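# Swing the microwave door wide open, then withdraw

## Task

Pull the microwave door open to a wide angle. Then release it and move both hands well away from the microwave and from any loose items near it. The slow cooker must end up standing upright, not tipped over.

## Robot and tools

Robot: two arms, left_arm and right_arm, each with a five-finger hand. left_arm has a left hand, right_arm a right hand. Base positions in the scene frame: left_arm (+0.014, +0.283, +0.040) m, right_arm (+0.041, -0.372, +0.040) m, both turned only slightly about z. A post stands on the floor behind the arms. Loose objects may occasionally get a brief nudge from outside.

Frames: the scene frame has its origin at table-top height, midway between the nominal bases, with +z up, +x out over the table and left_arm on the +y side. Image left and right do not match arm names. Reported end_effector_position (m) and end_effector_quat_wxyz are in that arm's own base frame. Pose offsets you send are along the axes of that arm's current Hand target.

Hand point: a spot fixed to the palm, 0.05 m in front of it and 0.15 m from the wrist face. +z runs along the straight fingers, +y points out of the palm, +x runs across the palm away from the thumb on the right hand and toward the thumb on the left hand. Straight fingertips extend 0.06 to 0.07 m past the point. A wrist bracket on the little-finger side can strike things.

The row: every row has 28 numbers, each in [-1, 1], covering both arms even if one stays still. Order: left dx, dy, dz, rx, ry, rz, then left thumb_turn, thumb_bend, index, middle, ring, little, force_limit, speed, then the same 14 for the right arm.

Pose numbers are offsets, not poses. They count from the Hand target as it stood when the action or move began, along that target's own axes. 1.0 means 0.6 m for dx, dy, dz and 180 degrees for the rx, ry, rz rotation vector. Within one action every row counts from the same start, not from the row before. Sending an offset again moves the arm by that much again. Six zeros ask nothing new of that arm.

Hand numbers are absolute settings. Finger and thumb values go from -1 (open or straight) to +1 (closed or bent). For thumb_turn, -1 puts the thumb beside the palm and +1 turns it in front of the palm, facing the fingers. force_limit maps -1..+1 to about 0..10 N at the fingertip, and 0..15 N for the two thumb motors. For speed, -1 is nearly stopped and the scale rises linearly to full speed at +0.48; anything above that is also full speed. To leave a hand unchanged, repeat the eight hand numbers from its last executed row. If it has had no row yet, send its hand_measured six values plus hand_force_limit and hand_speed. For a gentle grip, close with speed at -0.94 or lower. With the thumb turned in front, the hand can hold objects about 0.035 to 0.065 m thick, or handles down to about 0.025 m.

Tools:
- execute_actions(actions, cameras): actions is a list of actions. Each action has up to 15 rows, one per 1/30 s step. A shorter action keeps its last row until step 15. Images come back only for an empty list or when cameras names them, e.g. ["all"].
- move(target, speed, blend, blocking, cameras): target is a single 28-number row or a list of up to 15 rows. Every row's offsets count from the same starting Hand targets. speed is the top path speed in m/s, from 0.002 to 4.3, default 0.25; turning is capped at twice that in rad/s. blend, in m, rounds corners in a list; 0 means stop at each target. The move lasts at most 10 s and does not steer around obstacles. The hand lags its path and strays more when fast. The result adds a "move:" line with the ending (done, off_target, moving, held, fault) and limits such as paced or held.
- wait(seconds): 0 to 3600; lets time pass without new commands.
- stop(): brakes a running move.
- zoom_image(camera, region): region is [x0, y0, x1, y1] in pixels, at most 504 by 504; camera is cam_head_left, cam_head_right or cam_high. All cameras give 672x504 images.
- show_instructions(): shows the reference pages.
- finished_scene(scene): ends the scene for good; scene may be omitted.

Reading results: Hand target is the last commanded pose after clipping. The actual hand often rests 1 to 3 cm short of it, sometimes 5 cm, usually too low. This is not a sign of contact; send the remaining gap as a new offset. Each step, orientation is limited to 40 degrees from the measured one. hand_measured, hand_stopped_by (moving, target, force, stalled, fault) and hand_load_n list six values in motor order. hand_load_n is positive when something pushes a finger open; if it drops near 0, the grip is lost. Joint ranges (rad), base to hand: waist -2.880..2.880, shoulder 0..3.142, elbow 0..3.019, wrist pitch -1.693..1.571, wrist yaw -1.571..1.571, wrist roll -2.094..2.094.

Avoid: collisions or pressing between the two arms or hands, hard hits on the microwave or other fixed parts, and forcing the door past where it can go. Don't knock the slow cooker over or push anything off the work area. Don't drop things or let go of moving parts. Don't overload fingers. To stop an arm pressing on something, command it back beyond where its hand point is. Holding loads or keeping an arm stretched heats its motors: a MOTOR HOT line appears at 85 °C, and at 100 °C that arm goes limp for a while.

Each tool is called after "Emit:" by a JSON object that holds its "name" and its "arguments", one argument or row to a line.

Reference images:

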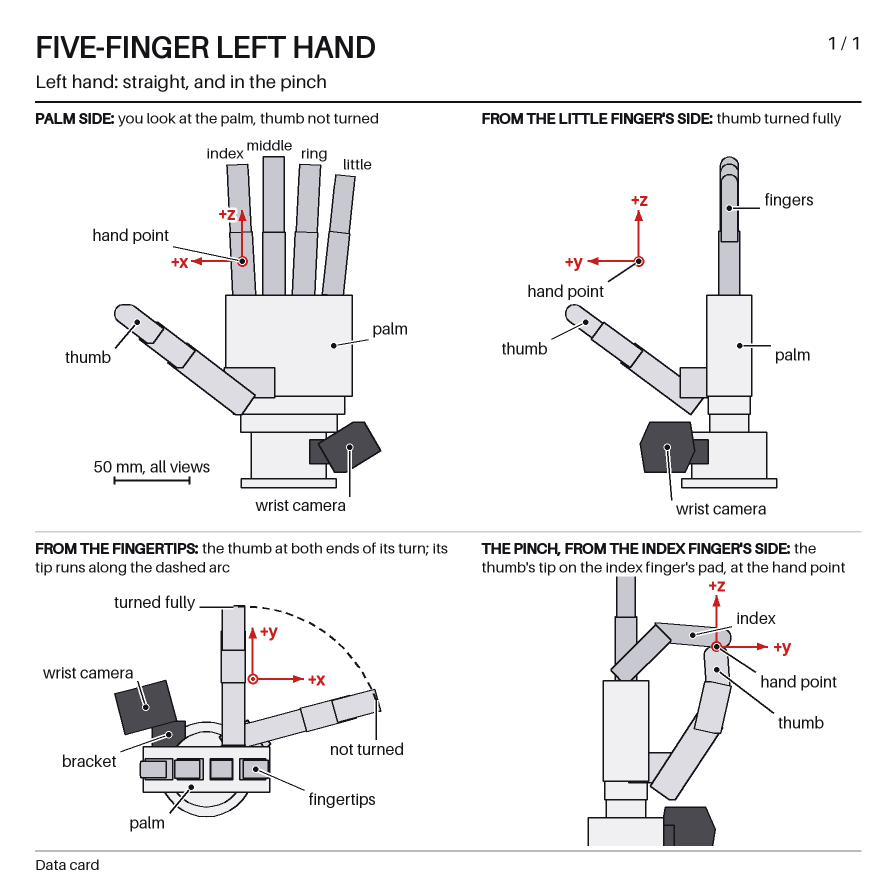

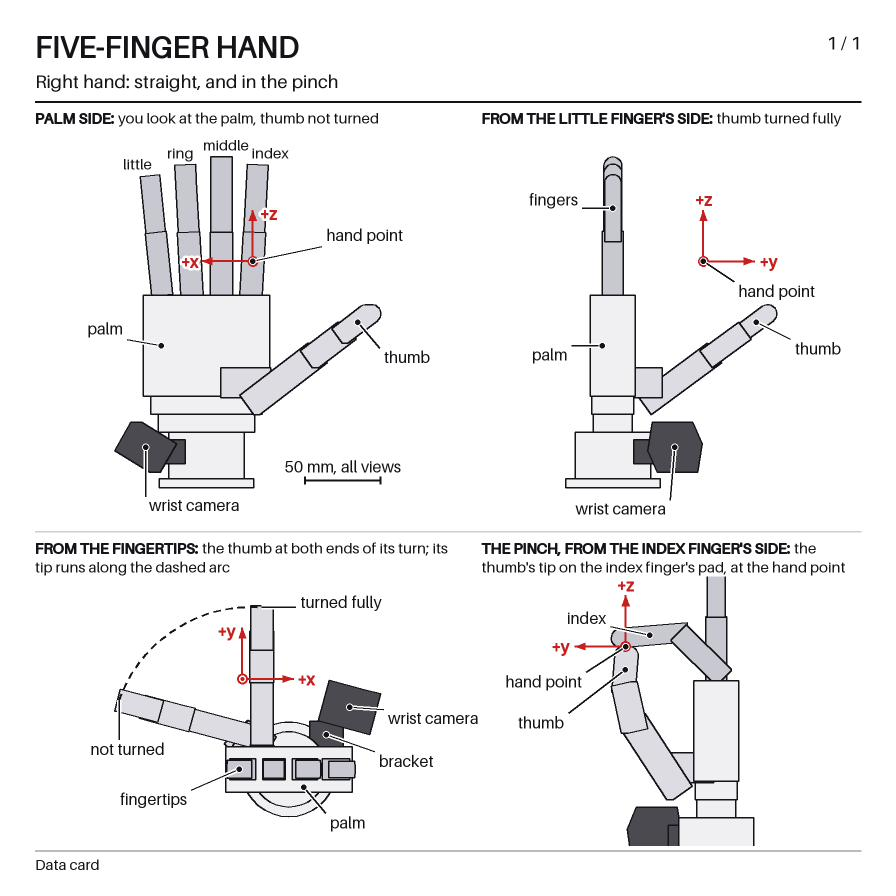

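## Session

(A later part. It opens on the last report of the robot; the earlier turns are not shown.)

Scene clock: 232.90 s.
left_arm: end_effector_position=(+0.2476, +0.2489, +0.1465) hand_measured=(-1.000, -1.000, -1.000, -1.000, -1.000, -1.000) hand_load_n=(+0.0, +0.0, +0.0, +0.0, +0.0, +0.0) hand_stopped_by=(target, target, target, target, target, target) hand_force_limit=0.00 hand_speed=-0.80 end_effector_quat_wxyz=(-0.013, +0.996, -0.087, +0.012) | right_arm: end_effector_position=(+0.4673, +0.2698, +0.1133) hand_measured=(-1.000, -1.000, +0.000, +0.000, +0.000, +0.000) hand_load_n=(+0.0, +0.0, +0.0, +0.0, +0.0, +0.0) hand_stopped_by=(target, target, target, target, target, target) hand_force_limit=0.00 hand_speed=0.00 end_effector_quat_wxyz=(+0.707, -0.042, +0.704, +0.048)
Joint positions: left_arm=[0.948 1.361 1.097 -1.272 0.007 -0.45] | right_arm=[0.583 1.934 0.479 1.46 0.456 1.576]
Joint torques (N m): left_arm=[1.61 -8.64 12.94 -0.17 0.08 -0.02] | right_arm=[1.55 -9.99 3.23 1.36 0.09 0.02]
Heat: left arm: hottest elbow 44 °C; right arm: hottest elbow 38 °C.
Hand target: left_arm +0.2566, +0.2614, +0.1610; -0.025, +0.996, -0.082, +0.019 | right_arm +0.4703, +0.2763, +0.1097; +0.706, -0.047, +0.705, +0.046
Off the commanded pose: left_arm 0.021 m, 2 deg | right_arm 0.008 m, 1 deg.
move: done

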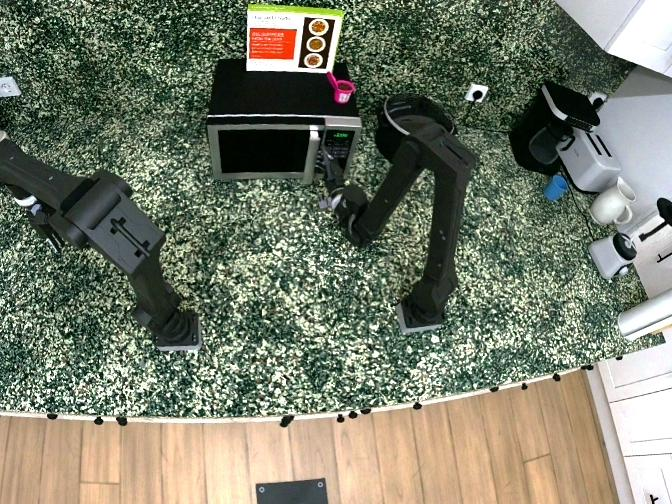

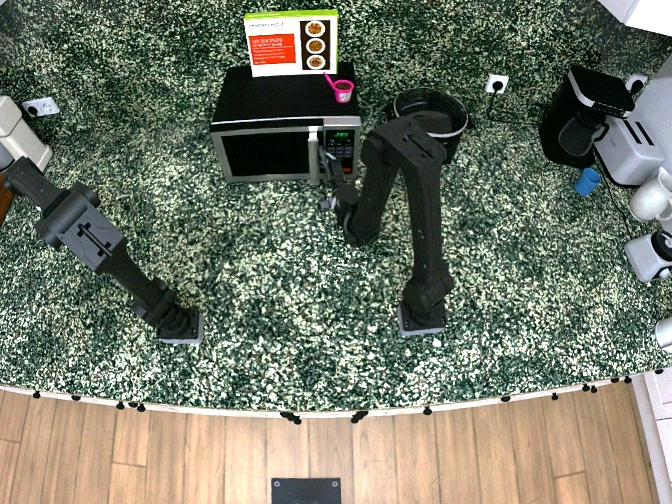

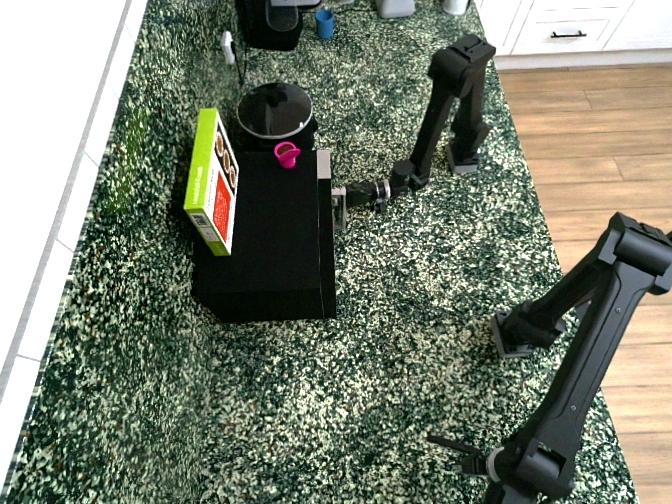

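Emit:
{"name": "move", "arguments": {
  "target": [
    [0,0,0,0,0,0,-1,-1,-1,-1,-1,-1,0,-0.8,0,-0.0066,-0.001,0,0,0,-1,-1,0.25,0.25,0.25,0.25,-0.7,-0.6],
    [0,0,0,0,0,0,-1,-1,-1,-1,-1,-1,0,-0.8,0,0.0105,-0.0438,0.022,0,0,-1,-1,0.25,0.25,0.25,0.25,-0.7,-0.6],
    [0,0,0,0,0,0,-1,-1,-1,-1,-1,-1,0,-0.8,0,0.031,-0.085,0.044,0,0,-1,-1,0.25,0.25,0.25,0.25,-0.7,-0.6]
  ],
  "cameras": ["all"],
  "blend": [0,0.01,0],
  "speed": 0.05
}}

Emit:
{"name": "zoom_image", "arguments": {
  "camera": "cam_high",
  "region": [290, 130, 410, 250]
}}

Scene clock: 250.07 s.
left_arm: end_effector_position=(+0.2476, +0.2489, +0.1465) hand_measured=(-1.000, -1.000, -1.000, -1.000, -1.000, -1.000) hand_load_n=(+0.0, +0.0, +0.0, +0.0, +0.0, +0.0) hand_stopped_by=(target, target, target, target, target, target) hand_force_limit=0.00 hand_speed=-0.80 end_effector_quat_wxyz=(-0.013, +0.996, -0.087, +0.012) | right_arm: end_effector_position=(+0.4134, +0.2898, +0.0982) hand_measured=(-1.000, -1.000, +0.144, +0.178, +0.144, +0.144) hand_load_n=(-0.5, +0.0, +0.0, +0.0, +0.0, +0.0) hand_stopped_by=(target, target, force, force, force, force) hand_force_limit=-0.70 hand_speed=-0.60 end_effector_quat_wxyz=(+0.698, -0.015, +0.716, -0.012)
Joint positions: left_arm=[0.948 1.361 1.097 -1.272 0.007 -0.45] | right_arm=[0.808 1.941 0.422 1.483 0.805 1.559]
Joint torques (N m): left_arm=[0.62 -8.64 12.94 -0.03 0.11 0.04] | right_arm=[0.79 -10.4 2.18 2.33 0.15 0.15]
Heat: left arm: hottest elbow 44 °C; right arm: hottest elbow 38 °C.
Hand target: left_arm +0.2566, +0.2614, +0.1610; -0.025, +0.996, -0.082, +0.019 | right_arm +0.4173, +0.2880, +0.1097; +0.707, +0.002, +0.707, -0.003
Off the commanded pose: left_arm 0.021 m, 2 deg | right_arm 0.012 m, 3 deg.
move: off_target (right_arm)

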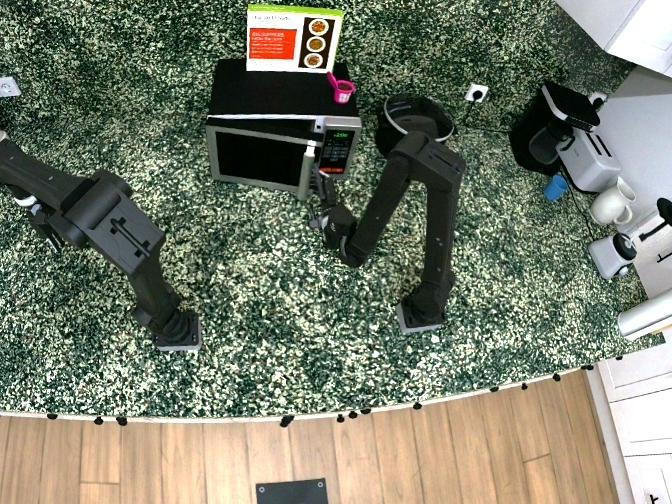

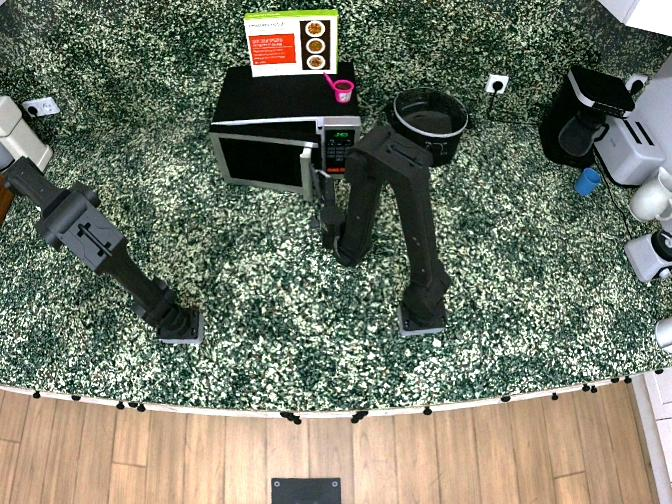

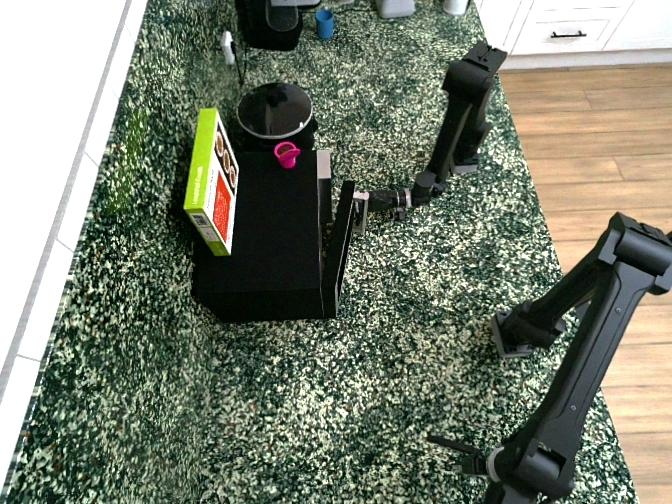

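Scaled by 4.200.

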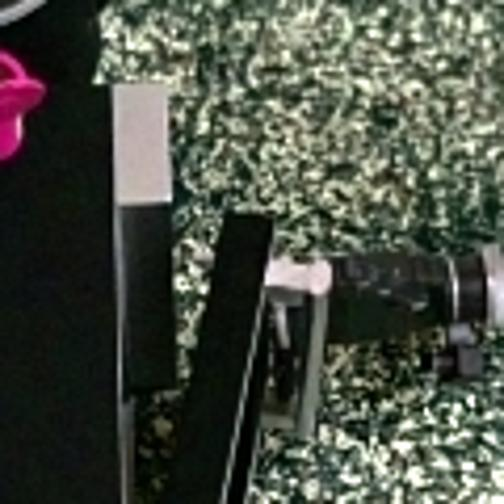

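Emit:
{"name": "move", "arguments": {
  "target": [
    [0,0,0,0,0,0,-1,-1,-1,-1,-1,-1,0,-0.8,-0.0167,0.0407,-0.0825,0.017,0,0,-1,-1,0.25,0.25,0.25,0.25,-0.7,-0.6],
    [0,0,0,0,0,0,-1,-1,-1,-1,-1,-1,0,-0.8,-0.0167,0.1077,-0.1698,0.033,0,0,-1,-1,0.25,0.25,0.25,0.25,-0.7,-0.6]
  ],
  "cameras": ["all"],
  "blend": [0.02,0],
  "speed": 0.08
}}

Emit:
{"name": "zoom_image", "arguments": {
  "camera": "cam_high",
  "region": [290, 130, 440, 280]
}}

Scene clock: 260.87 s.
left_arm: end_effector_position=(+0.2476, +0.2489, +0.1465) hand_measured=(-1.000, -1.000, -1.000, -1.000, -1.000, -1.000) hand_load_n=(+0.0, +0.0, +0.0, +0.0, +0.0, +0.0) hand_stopped_by=(target, target, target, target, target, target) hand_force_limit=0.00 hand_speed=-0.80 end_effector_quat_wxyz=(-0.013, +0.996, -0.087, +0.012) | right_arm: end_effector_position=(+0.3260, +0.3429, +0.1116) hand_measured=(-1.000, -1.000, +0.144, +0.176, +0.142, +0.144) hand_load_n=(+0.0, +0.0, +0.0, +22.0, +0.5, +0.0) hand_stopped_by=(target, target, force, force, force, force) hand_force_limit=-0.70 hand_speed=-0.60 end_effector_quat_wxyz=(+0.703, +0.039, +0.708, -0.061)
Joint positions: left_arm=[0.948 1.361 1.097 -1.272 0.007 -0.45] | right_arm=[1.189 1.913 0.466 1.426 1.331 1.559]
Joint torques (N m): left_arm=[1.03 -8.59 12.96 -0.05 0.13 0.03] | right_arm=[3.37 -11.22 1.81 1.52 -0.09 0.15]
Heat: left arm: hottest elbow 44 °C; right arm: hottest elbow 37 °C.
Hand target: left_arm +0.2566, +0.2614, +0.1610; -0.025, +0.996, -0.082, +0.019 | right_arm +0.3159, +0.3534, +0.1196; +0.706, +0.038, +0.706, -0.040
Off the commanded pose: left_arm 0.021 m, 2 deg | right_arm 0.017 m, 3 deg.
move: off_target (right_arm)

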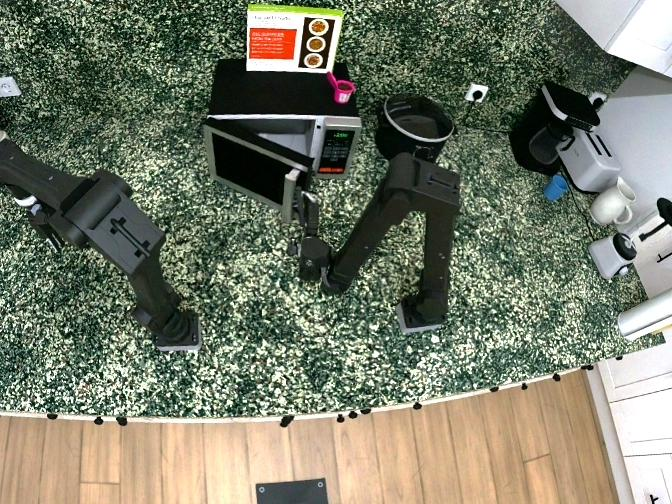

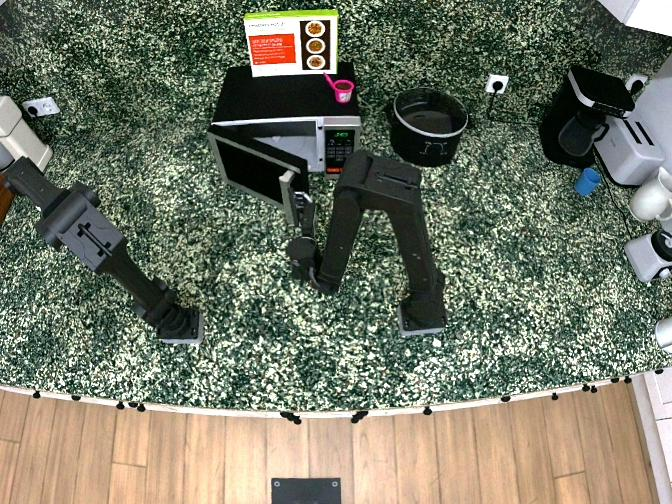

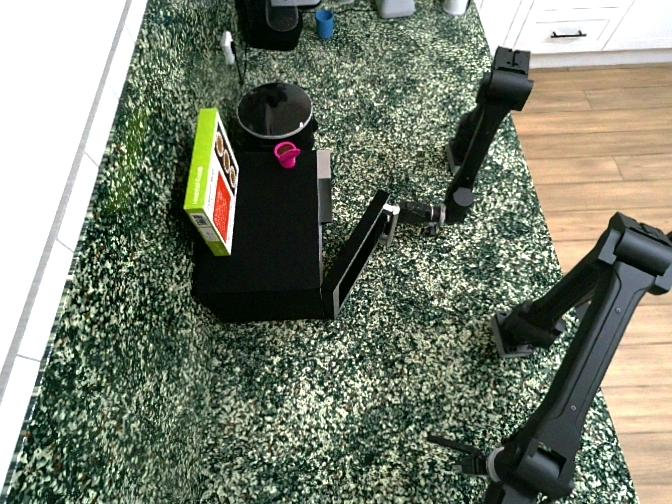

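Scaled by 3.360.

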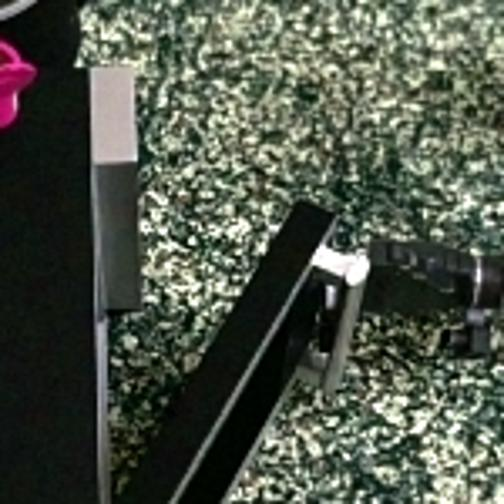

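Emit:
{"name": "move", "arguments": {
  "target": [
    [0,0,0,0,0,0,-1,-1,-1,-1,-1,-1,0,-0.8,0,-0.0195,0.0323,0,0,0,-1,-1,0.25,0.25,0.25,0.25,-0.7,-0.6],
    [0,0,0,0,0,0,-1,-1,-1,-1,-1,-1,0,-0.8,0,-0.0195,0.0323,0,0,0,-1,-1,0,0,0,0,-0.7,-0.6],
    [0,0,0,0,0,0,-1,-1,-1,-1,-1,-1,0,-0.8,0,-0.11,-0.0115,0,0,0,-1,-1,0,0,0,0,-0.7,-0.6]
  ],
  "cameras": ["all"],
  "speed": 0.06
}}

Emit:
{"name": "zoom_image", "arguments": {
  "camera": "cam_high",
  "region": [290, 130, 440, 280]
}}

Scene clock: 284.20 s.
left_arm: end_effector_position=(+0.2476, +0.2489, +0.1465) hand_measured=(-1.000, -1.000, -1.000, -1.000, -1.000, -1.000) hand_load_n=(+0.0, +0.0, +0.0, +0.0, +0.0, +0.0) hand_stopped_by=(target, target, target, target, target, target) hand_force_limit=0.00 hand_speed=-0.80 end_effector_quat_wxyz=(-0.013, +0.996, -0.087, +0.012) | right_arm: end_effector_position=(+0.3053, +0.2869, +0.1087) hand_measured=(-1.000, -1.000, +0.000, +0.000, +0.000, +0.000) hand_load_n=(+0.0, +0.0, +0.0, +0.0, +0.0, +0.0) hand_stopped_by=(target, target, target, target, target, target) hand_force_limit=-0.70 hand_speed=-0.60 end_effector_quat_wxyz=(+0.700, +0.025, +0.712, -0.060)
Joint positions: left_arm=[0.948 1.361 1.097 -1.272 0.007 -0.45] | right_arm=[1.174 1.886 0.295 1.541 1.293 1.569]
Joint torques (N m): left_arm=[0.85 -8.23 12.86 0.01 0.06 0] | right_arm=[1.67 -9.99 0.73 2.04 0.13 0.14]
Heat: left arm: hottest elbow 44 °C; right arm: hottest elbow 37 °C.
Hand target: left_arm +0.2566, +0.2614, +0.1610; -0.025, +0.996, -0.082, +0.019 | right_arm +0.3017, +0.2885, +0.1196; +0.706, +0.039, +0.706, -0.040
Off the commanded pose: left_arm 0.021 m, 2 deg | right_arm 0.012 m, 3 deg.
joint sent to its limit (right arm) — joint 4 (wrist pitch), upper limit. The joint targets still meet the commanded pose.
move: off_target (right_arm); target 2's new numbers were sent with right_arm's hand 0.011 m and 2 deg from that target

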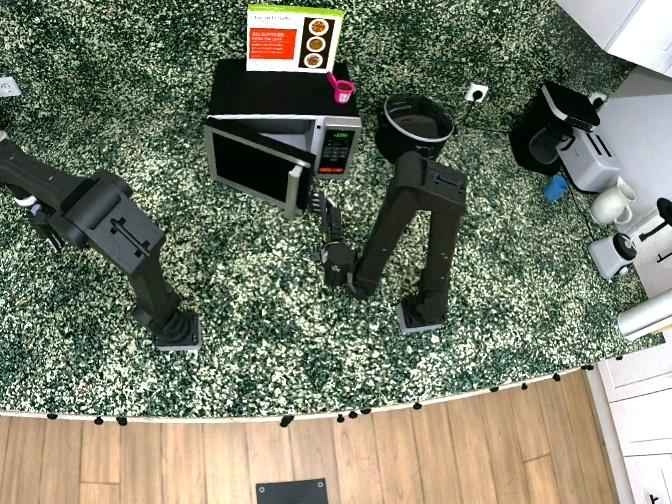

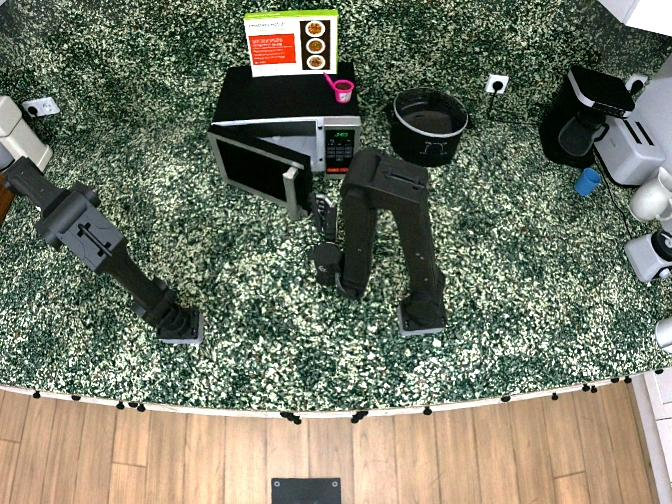

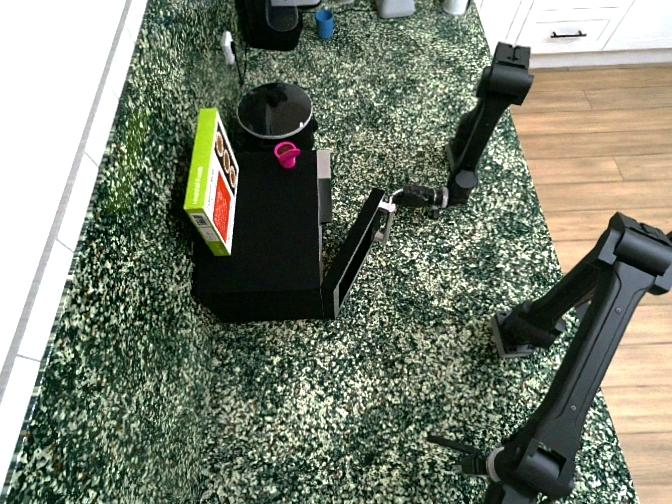

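Scaled by 3.360.

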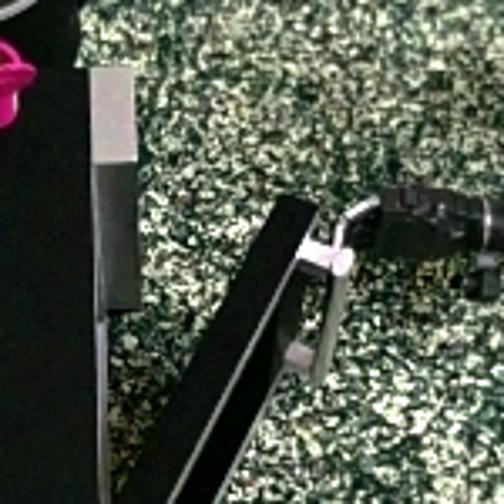

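Emit:
{"name": "move", "arguments": {
  "target": [
    [0,0,0,0,0,0,-1,-1,-1,-1,-1,-1,0,-0.8,0,-0.1587,-0.0223,0,0,0,-1,-1,0,0,0,0,-0.7,-0.6],
    [0,0,0,0,0,0,-1,-1,-1,-1,-1,-1,0,-0.8,0.0067,-0.149,-0.0047,-0.372,0,0,-1,-1,-1,-1,-1,-1,-0.7,-0.3]
  ],
  "cameras": ["all"],
  "speed": 0.15
}}

Emit:
{"name": "zoom_image", "arguments": {
  "camera": "cam_high",
  "region": [290, 130, 440, 280]
}}

Emit:
{"name": "zoom_image", "arguments": {
  "camera": "cam_head_left",
  "region": [230, 90, 380, 240]
}}

Scene clock: 299.33 s.
left_arm: end_effector_position=(+0.2476, +0.2489, +0.1465) hand_measured=(-1.000, -1.000, -1.000, -1.000, -1.000, -1.000) hand_load_n=(+0.0, +0.0, +0.0, +0.0, +0.0, +0.0) hand_stopped_by=(target, target, target, target, target, target) hand_force_limit=0.00 hand_speed=-0.80 end_effector_quat_wxyz=(-0.013, +0.996, -0.087, +0.012) | right_arm: end_effector_position=(+0.2758, +0.2005, +0.1111) hand_measured=(-1.000, -1.000, +0.000, +0.000, +0.000, +0.000) hand_load_n=(+0.0, +0.0, +0.0, +0.0, +0.0, +0.0) hand_stopped_by=(target, target, target, target, target, target) hand_force_limit=-0.70 hand_speed=-0.60 end_effector_quat_wxyz=(+0.682, +0.019, +0.729, -0.053)
Joint positions: left_arm=[0.948 1.361 1.097 -1.272 0.007 -0.45] | right_arm=[1.135 1.777 0.042 1.541 1.233 1.703]
Joint torques (N m): left_arm=[1.03 -7.88 13.03 0.01 0.1 -0.04] | right_arm=[0.85 -6.36 0.06 1.26 0.22 0.09]
Heat: left arm: hottest elbow 44 °C; right arm: hottest elbow 36 °C.
Hand target: left_arm +0.2566, +0.2614, +0.1610; -0.025, +0.996, -0.082, +0.019 | right_arm +0.2757, +0.2005, +0.1112; +0.682, +0.020, +0.729, -0.054 (not the last commanded pose)
Off the commanded pose: left_arm 0.021 m, 2 deg | right_arm 0.014 m, 67 deg.
move: held (right_arm; a check stopped the path); path passed 1 of 2 targets; target 2's new numbers were not sent; limits=held
pose unreachable (right arm): on one or more control steps of this call, first in action 0 (counted from 0), this arm could not follow its commanded pose, so it was not sent that pose on those steps. It may still have moved: this result reports where it is.
cause: moving toward the commanded pose would bring two parts of the arm too close to each other (joints 2 (shoulder) and 3 (elbow) lie between them).

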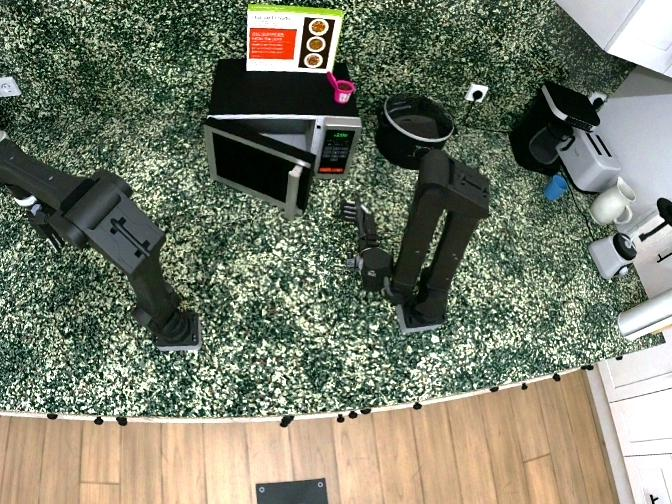

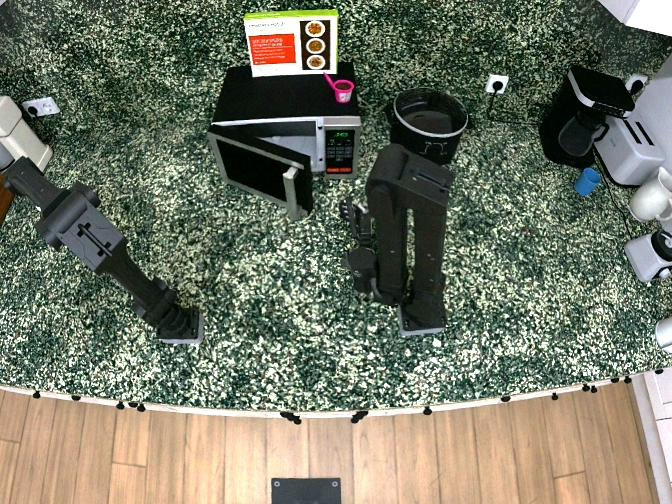

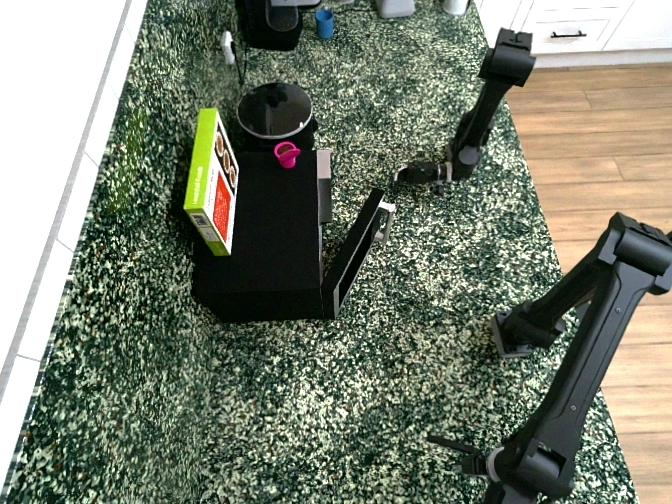

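Scaled by 3.360.

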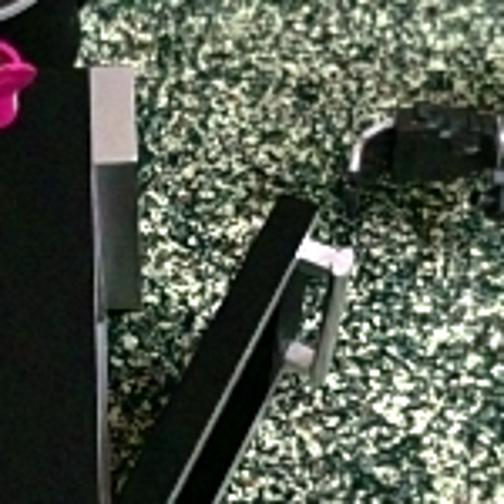

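Scaled by 3.360.

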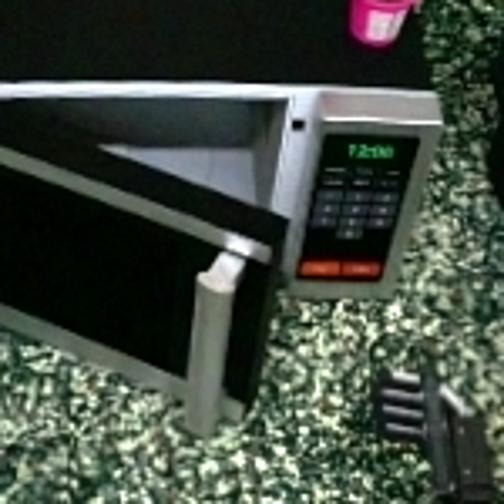

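Emit:
{"name": "move", "arguments": {
  "target": [0,0,0,0,0,0,-1,-1,-1,-1,-1,-1,0,-0.8,-0.0081,0.0012,0.021,-0.3696,-0.0276,0.0028,-1,-1,-1,-1,-1,-1,-0.7,-0.3],
  "cameras": ["all"],
  "speed": 0.25
}}

Emit:
{"name": "zoom_image", "arguments": {
  "camera": "cam_high",
  "region": [290, 130, 440, 280]
}}

Emit:
{"name": "zoom_image", "arguments": {
  "camera": "cam_head_left",
  "region": [250, 90, 400, 240]
}}

Scene clock: 308.03 s.
left_arm: end_effector_position=(+0.2476, +0.2489, +0.1465) hand_measured=(-1.000, -1.000, -1.000, -1.000, -1.000, -1.000) hand_load_n=(+0.0, -0.5, +0.0, +0.0, +0.0, +0.0) hand_stopped_by=(target, target, target, target, target, target) hand_force_limit=0.00 hand_speed=-0.80 end_effector_quat_wxyz=(-0.013, +0.996, -0.087, +0.012) | right_arm: end_effector_position=(+0.2755, +0.2018, +0.1109) hand_measured=(-1.000, -1.000, -1.000, -1.000, -1.000, -1.000) hand_load_n=(+0.0, -0.5, +0.0, +0.0, +0.0, +0.0) hand_stopped_by=(target, target, target, target, target, target) hand_force_limit=-0.70 hand_speed=-0.30 end_effector_quat_wxyz=(+0.682, +0.017, +0.730, -0.051)
Joint positions: left_arm=[0.948 1.361 1.097 -1.272 0.007 -0.45] | right_arm=[1.135 1.777 0.042 1.541 1.227 1.703]
Joint torques (N m): left_arm=[0.85 -8.35 12.96 0.02 0.12 0] | right_arm=[1.14 -5.36 -0.09 1.18 0.14 0.07]
Heat: left arm: hottest elbow 44 °C; right arm: hottest elbow 36 °C.
Hand target: left_arm +0.2566, +0.2614, +0.1610; -0.025, +0.996, -0.082, +0.019 | right_arm +0.2756, +0.2014, +0.1110; +0.682, +0.018, +0.729, -0.052 (not the last commanded pose)
Off the commanded pose: left_arm 0.021 m, 2 deg | right_arm 0.014 m, 66 deg.
move: held (right_arm; a check stopped the path); limits=held
pose unreachable (right arm): on one or more control steps of this call, first in action 0 (counted from 0), this arm could not follow its commanded pose, so it was not sent that pose on those steps. It may still have moved: this result reports where it is.
cause: moving toward the commanded pose would bring two parts of the arm too close to each other (joints 2 (shoulder) and 3 (elbow) lie between them).

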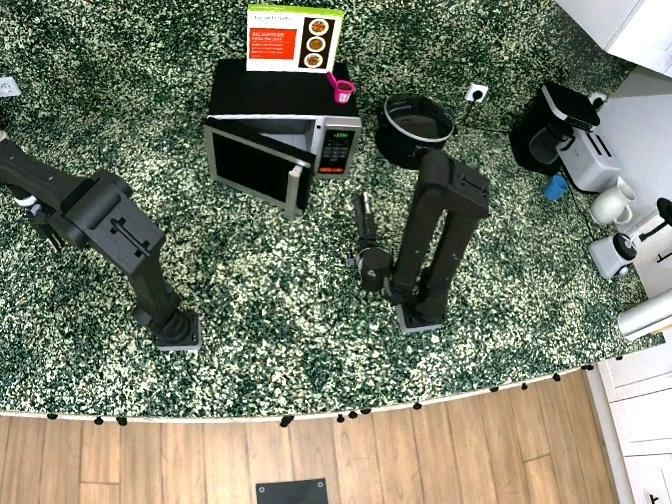

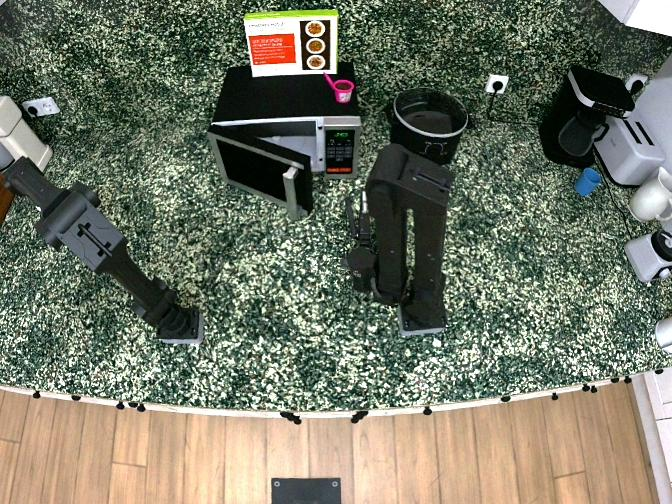

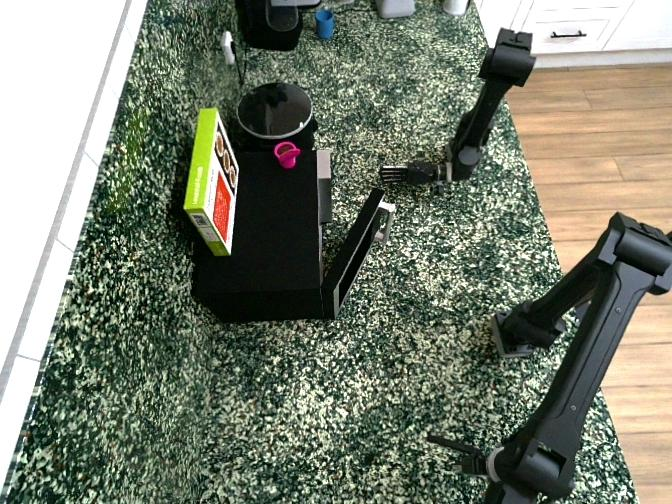

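Scaled by 3.360.

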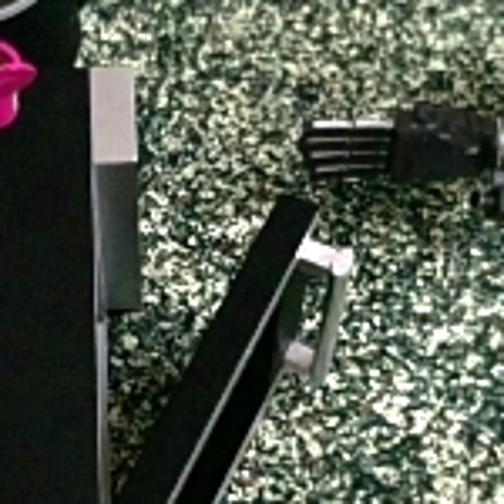

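Scaled by 3.360.

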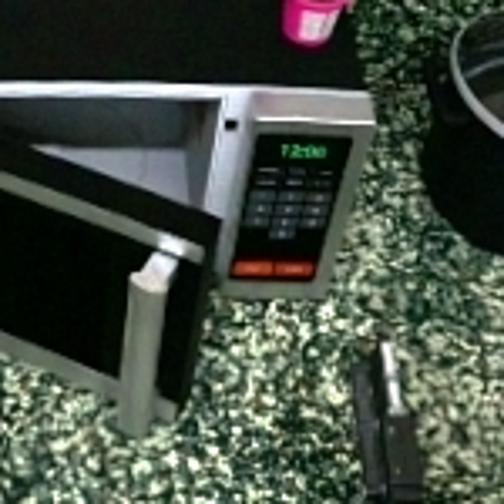

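Emit:
{"name": "move", "arguments": {
  "target": [
    [0,0,0,0,0,0,-1,-1,-1,-1,-1,-1,0,-0.8,-0.024,-0.0053,0.1167,0,0,0,-1,-1,-1,-1,-1,-1,-0.7,-0.3],
    [0,0,0,0,0,0,-1,-1,-1,-1,-1,-1,0,-0.8,-0.0081,0.0012,0.035,-0.3696,-0.0276,0.0028,-1,-1,-1,-1,-1,-1,-0.7,-0.3]
  ],
  "cameras": ["all"],
  "blend": [0.02,0],
  "speed": 0.2
}}

Emit:
{"name": "zoom_image", "arguments": {
  "camera": "cam_high",
  "region": [290, 130, 440, 280]
}}

Emit:
{"name": "zoom_image", "arguments": {
  "camera": "cam_head_left",
  "region": [250, 90, 400, 240]
}}

Scene clock: 315.87 s.
left_arm: end_effector_position=(+0.2476, +0.2489, +0.1465) hand_measured=(-1.000, -1.000, -1.000, -1.000, -1.000, -1.000) hand_load_n=(+0.0, +0.0, +0.0, +0.0, +0.0, +0.0) hand_stopped_by=(target, target, target, target, target, target) hand_force_limit=0.00 hand_speed=-0.80 end_effector_quat_wxyz=(-0.013, +0.996, -0.087, +0.012) | right_arm: end_effector_position=(+0.2932, +0.2033, +0.1128) hand_measured=(-1.000, -1.000, -1.000, -1.000, -1.000, -1.000) hand_load_n=(+0.0, +0.0, +0.0, +0.0, +0.0, +0.0) hand_stopped_by=(target, target, target, target, target, target) hand_force_limit=-0.70 hand_speed=-0.30 end_effector_quat_wxyz=(+0.596, -0.366, +0.619, +0.358)
Joint positions: left_arm=[0.948 1.361 1.097 -1.272 0.007 -0.45] | right_arm=[0.014 1.854 0.247 1.538 -1.06 1.519]
Joint torques (N m): left_arm=[1.38 -8.23 13 0.02 0.11 0.01] | right_arm=[-0.26 -6.77 1.1 2.18 -0.19 0.2]
Heat: left arm: hottest elbow 44 °C; right arm: hottest elbow 36 °C.
Hand target: left_arm +0.2566, +0.2614, +0.1610; -0.025, +0.996, -0.082, +0.019 | right_arm +0.2969, +0.2003, +0.1144; +0.609, -0.358, +0.609, +0.359
Off the commanded pose: left_arm 0.021 m, 2 deg | right_arm 0.005 m, 2 deg.
joint sent to its limit (right arm) — joint 4 (wrist pitch), upper limit. The joint targets still meet the commanded pose.
move: done

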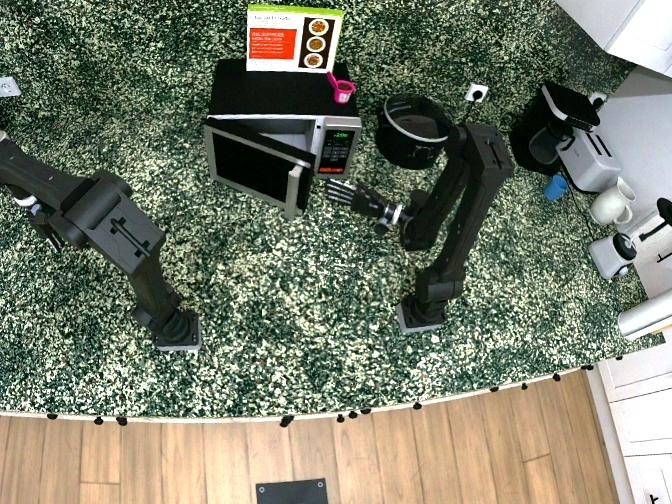

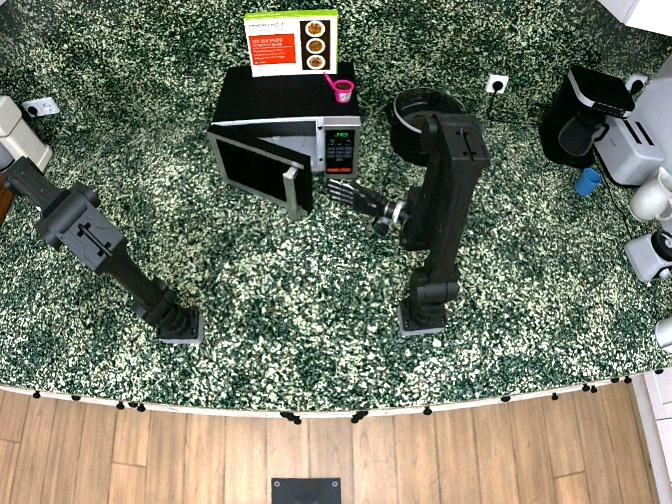

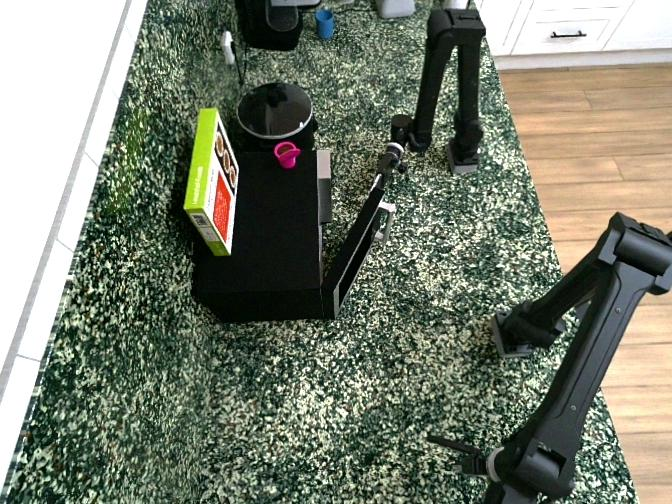

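Scaled by 3.360.

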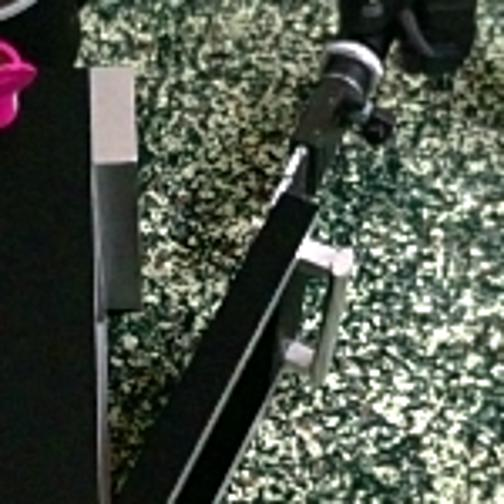

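Scaled by 3.360.

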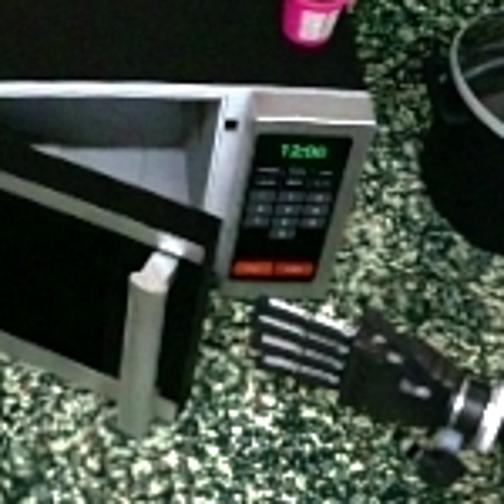

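Emit:
{"name": "move", "arguments": {
  "target": [0,0,0,0,0,0,-1,-1,-1,-1,-1,-1,0,-0.8,0,-0.002,0.145,0,0,0,-1,-1,-1,-1,-1,-1,-0.7,-0.3],
  "cameras": ["all"],
  "speed": 0.08
}}

Emit:
{"name": "zoom_image", "arguments": {
  "camera": "cam_high",
  "region": [290, 130, 440, 280]
}}

Emit:
{"name": "zoom_image", "arguments": {
  "camera": "cam_head_right",
  "region": [250, 90, 400, 240]
}}

Scene clock: 327.80 s.
left_arm: end_effector_position=(+0.2476, +0.2489, +0.1465) hand_measured=(-1.000, -1.000, -1.000, -1.000, -1.000, -1.000) hand_load_n=(-0.5, +0.0, +0.0, +0.5, +0.0, +0.0) hand_stopped_by=(target, target, target, target, target, target) hand_force_limit=0.00 hand_speed=-0.80 end_effector_quat_wxyz=(-0.013, +0.996, -0.087, +0.012) | right_arm: end_effector_position=(+0.3369, +0.2727, +0.1168) hand_measured=(-1.000, -1.000, -1.000, -1.000, -1.000, -1.000) hand_load_n=(+0.0, +0.0, +0.0, +0.0, +0.0, +0.0) hand_stopped_by=(target, target, target, target, target, target) hand_force_limit=-0.70 hand_speed=-0.30 end_effector_quat_wxyz=(+0.615, -0.362, +0.605, +0.353)
Joint positions: left_arm=[0.948 1.361 1.097 -1.272 0.007 -0.45] | right_arm=[0.246 1.9 0.385 1.523 -0.814 1.558]
Joint torques (N m): left_arm=[1.26 -8.94 12.97 0.08 0.08 0] | right_arm=[1.67 -8.47 2.45 0.99 0.1 0.18]
Heat: left arm: hottest elbow 45 °C; right arm: hottest elbow 36 °C.
Hand target: left_arm +0.2566, +0.2614, +0.1610; -0.025, +0.996, -0.082, +0.019 | right_arm +0.3400, +0.2758, +0.1143; +0.609, -0.358, +0.610, +0.359
Off the commanded pose: left_arm 0.021 m, 2 deg | right_arm 0.005 m, 1 deg.
move: done

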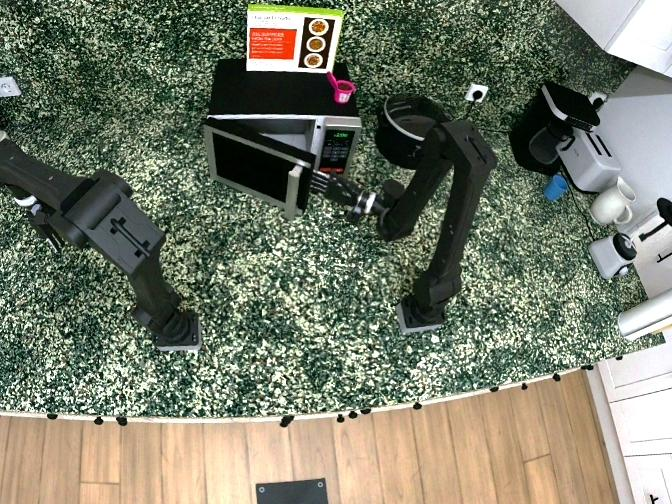

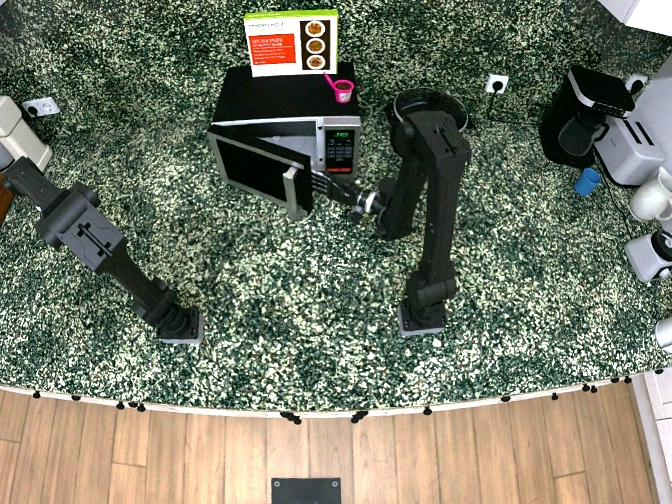

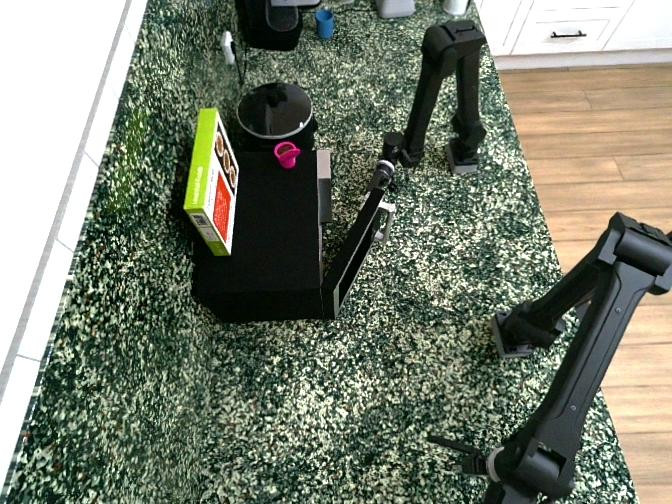

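Scaled by 3.360.

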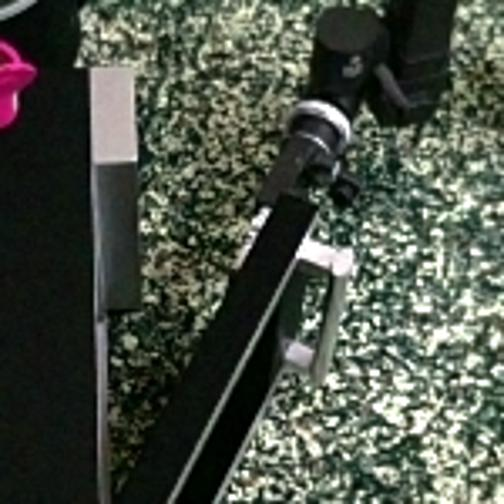

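Scaled by 3.360.

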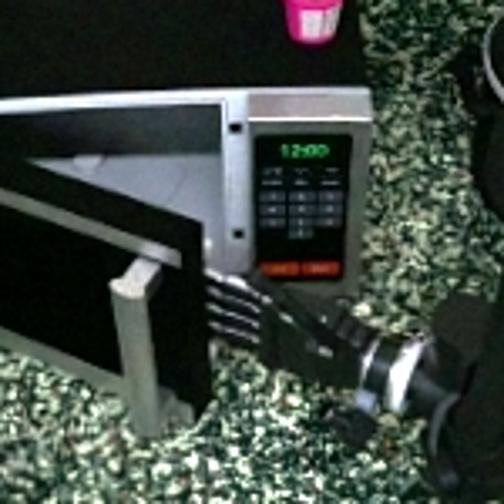

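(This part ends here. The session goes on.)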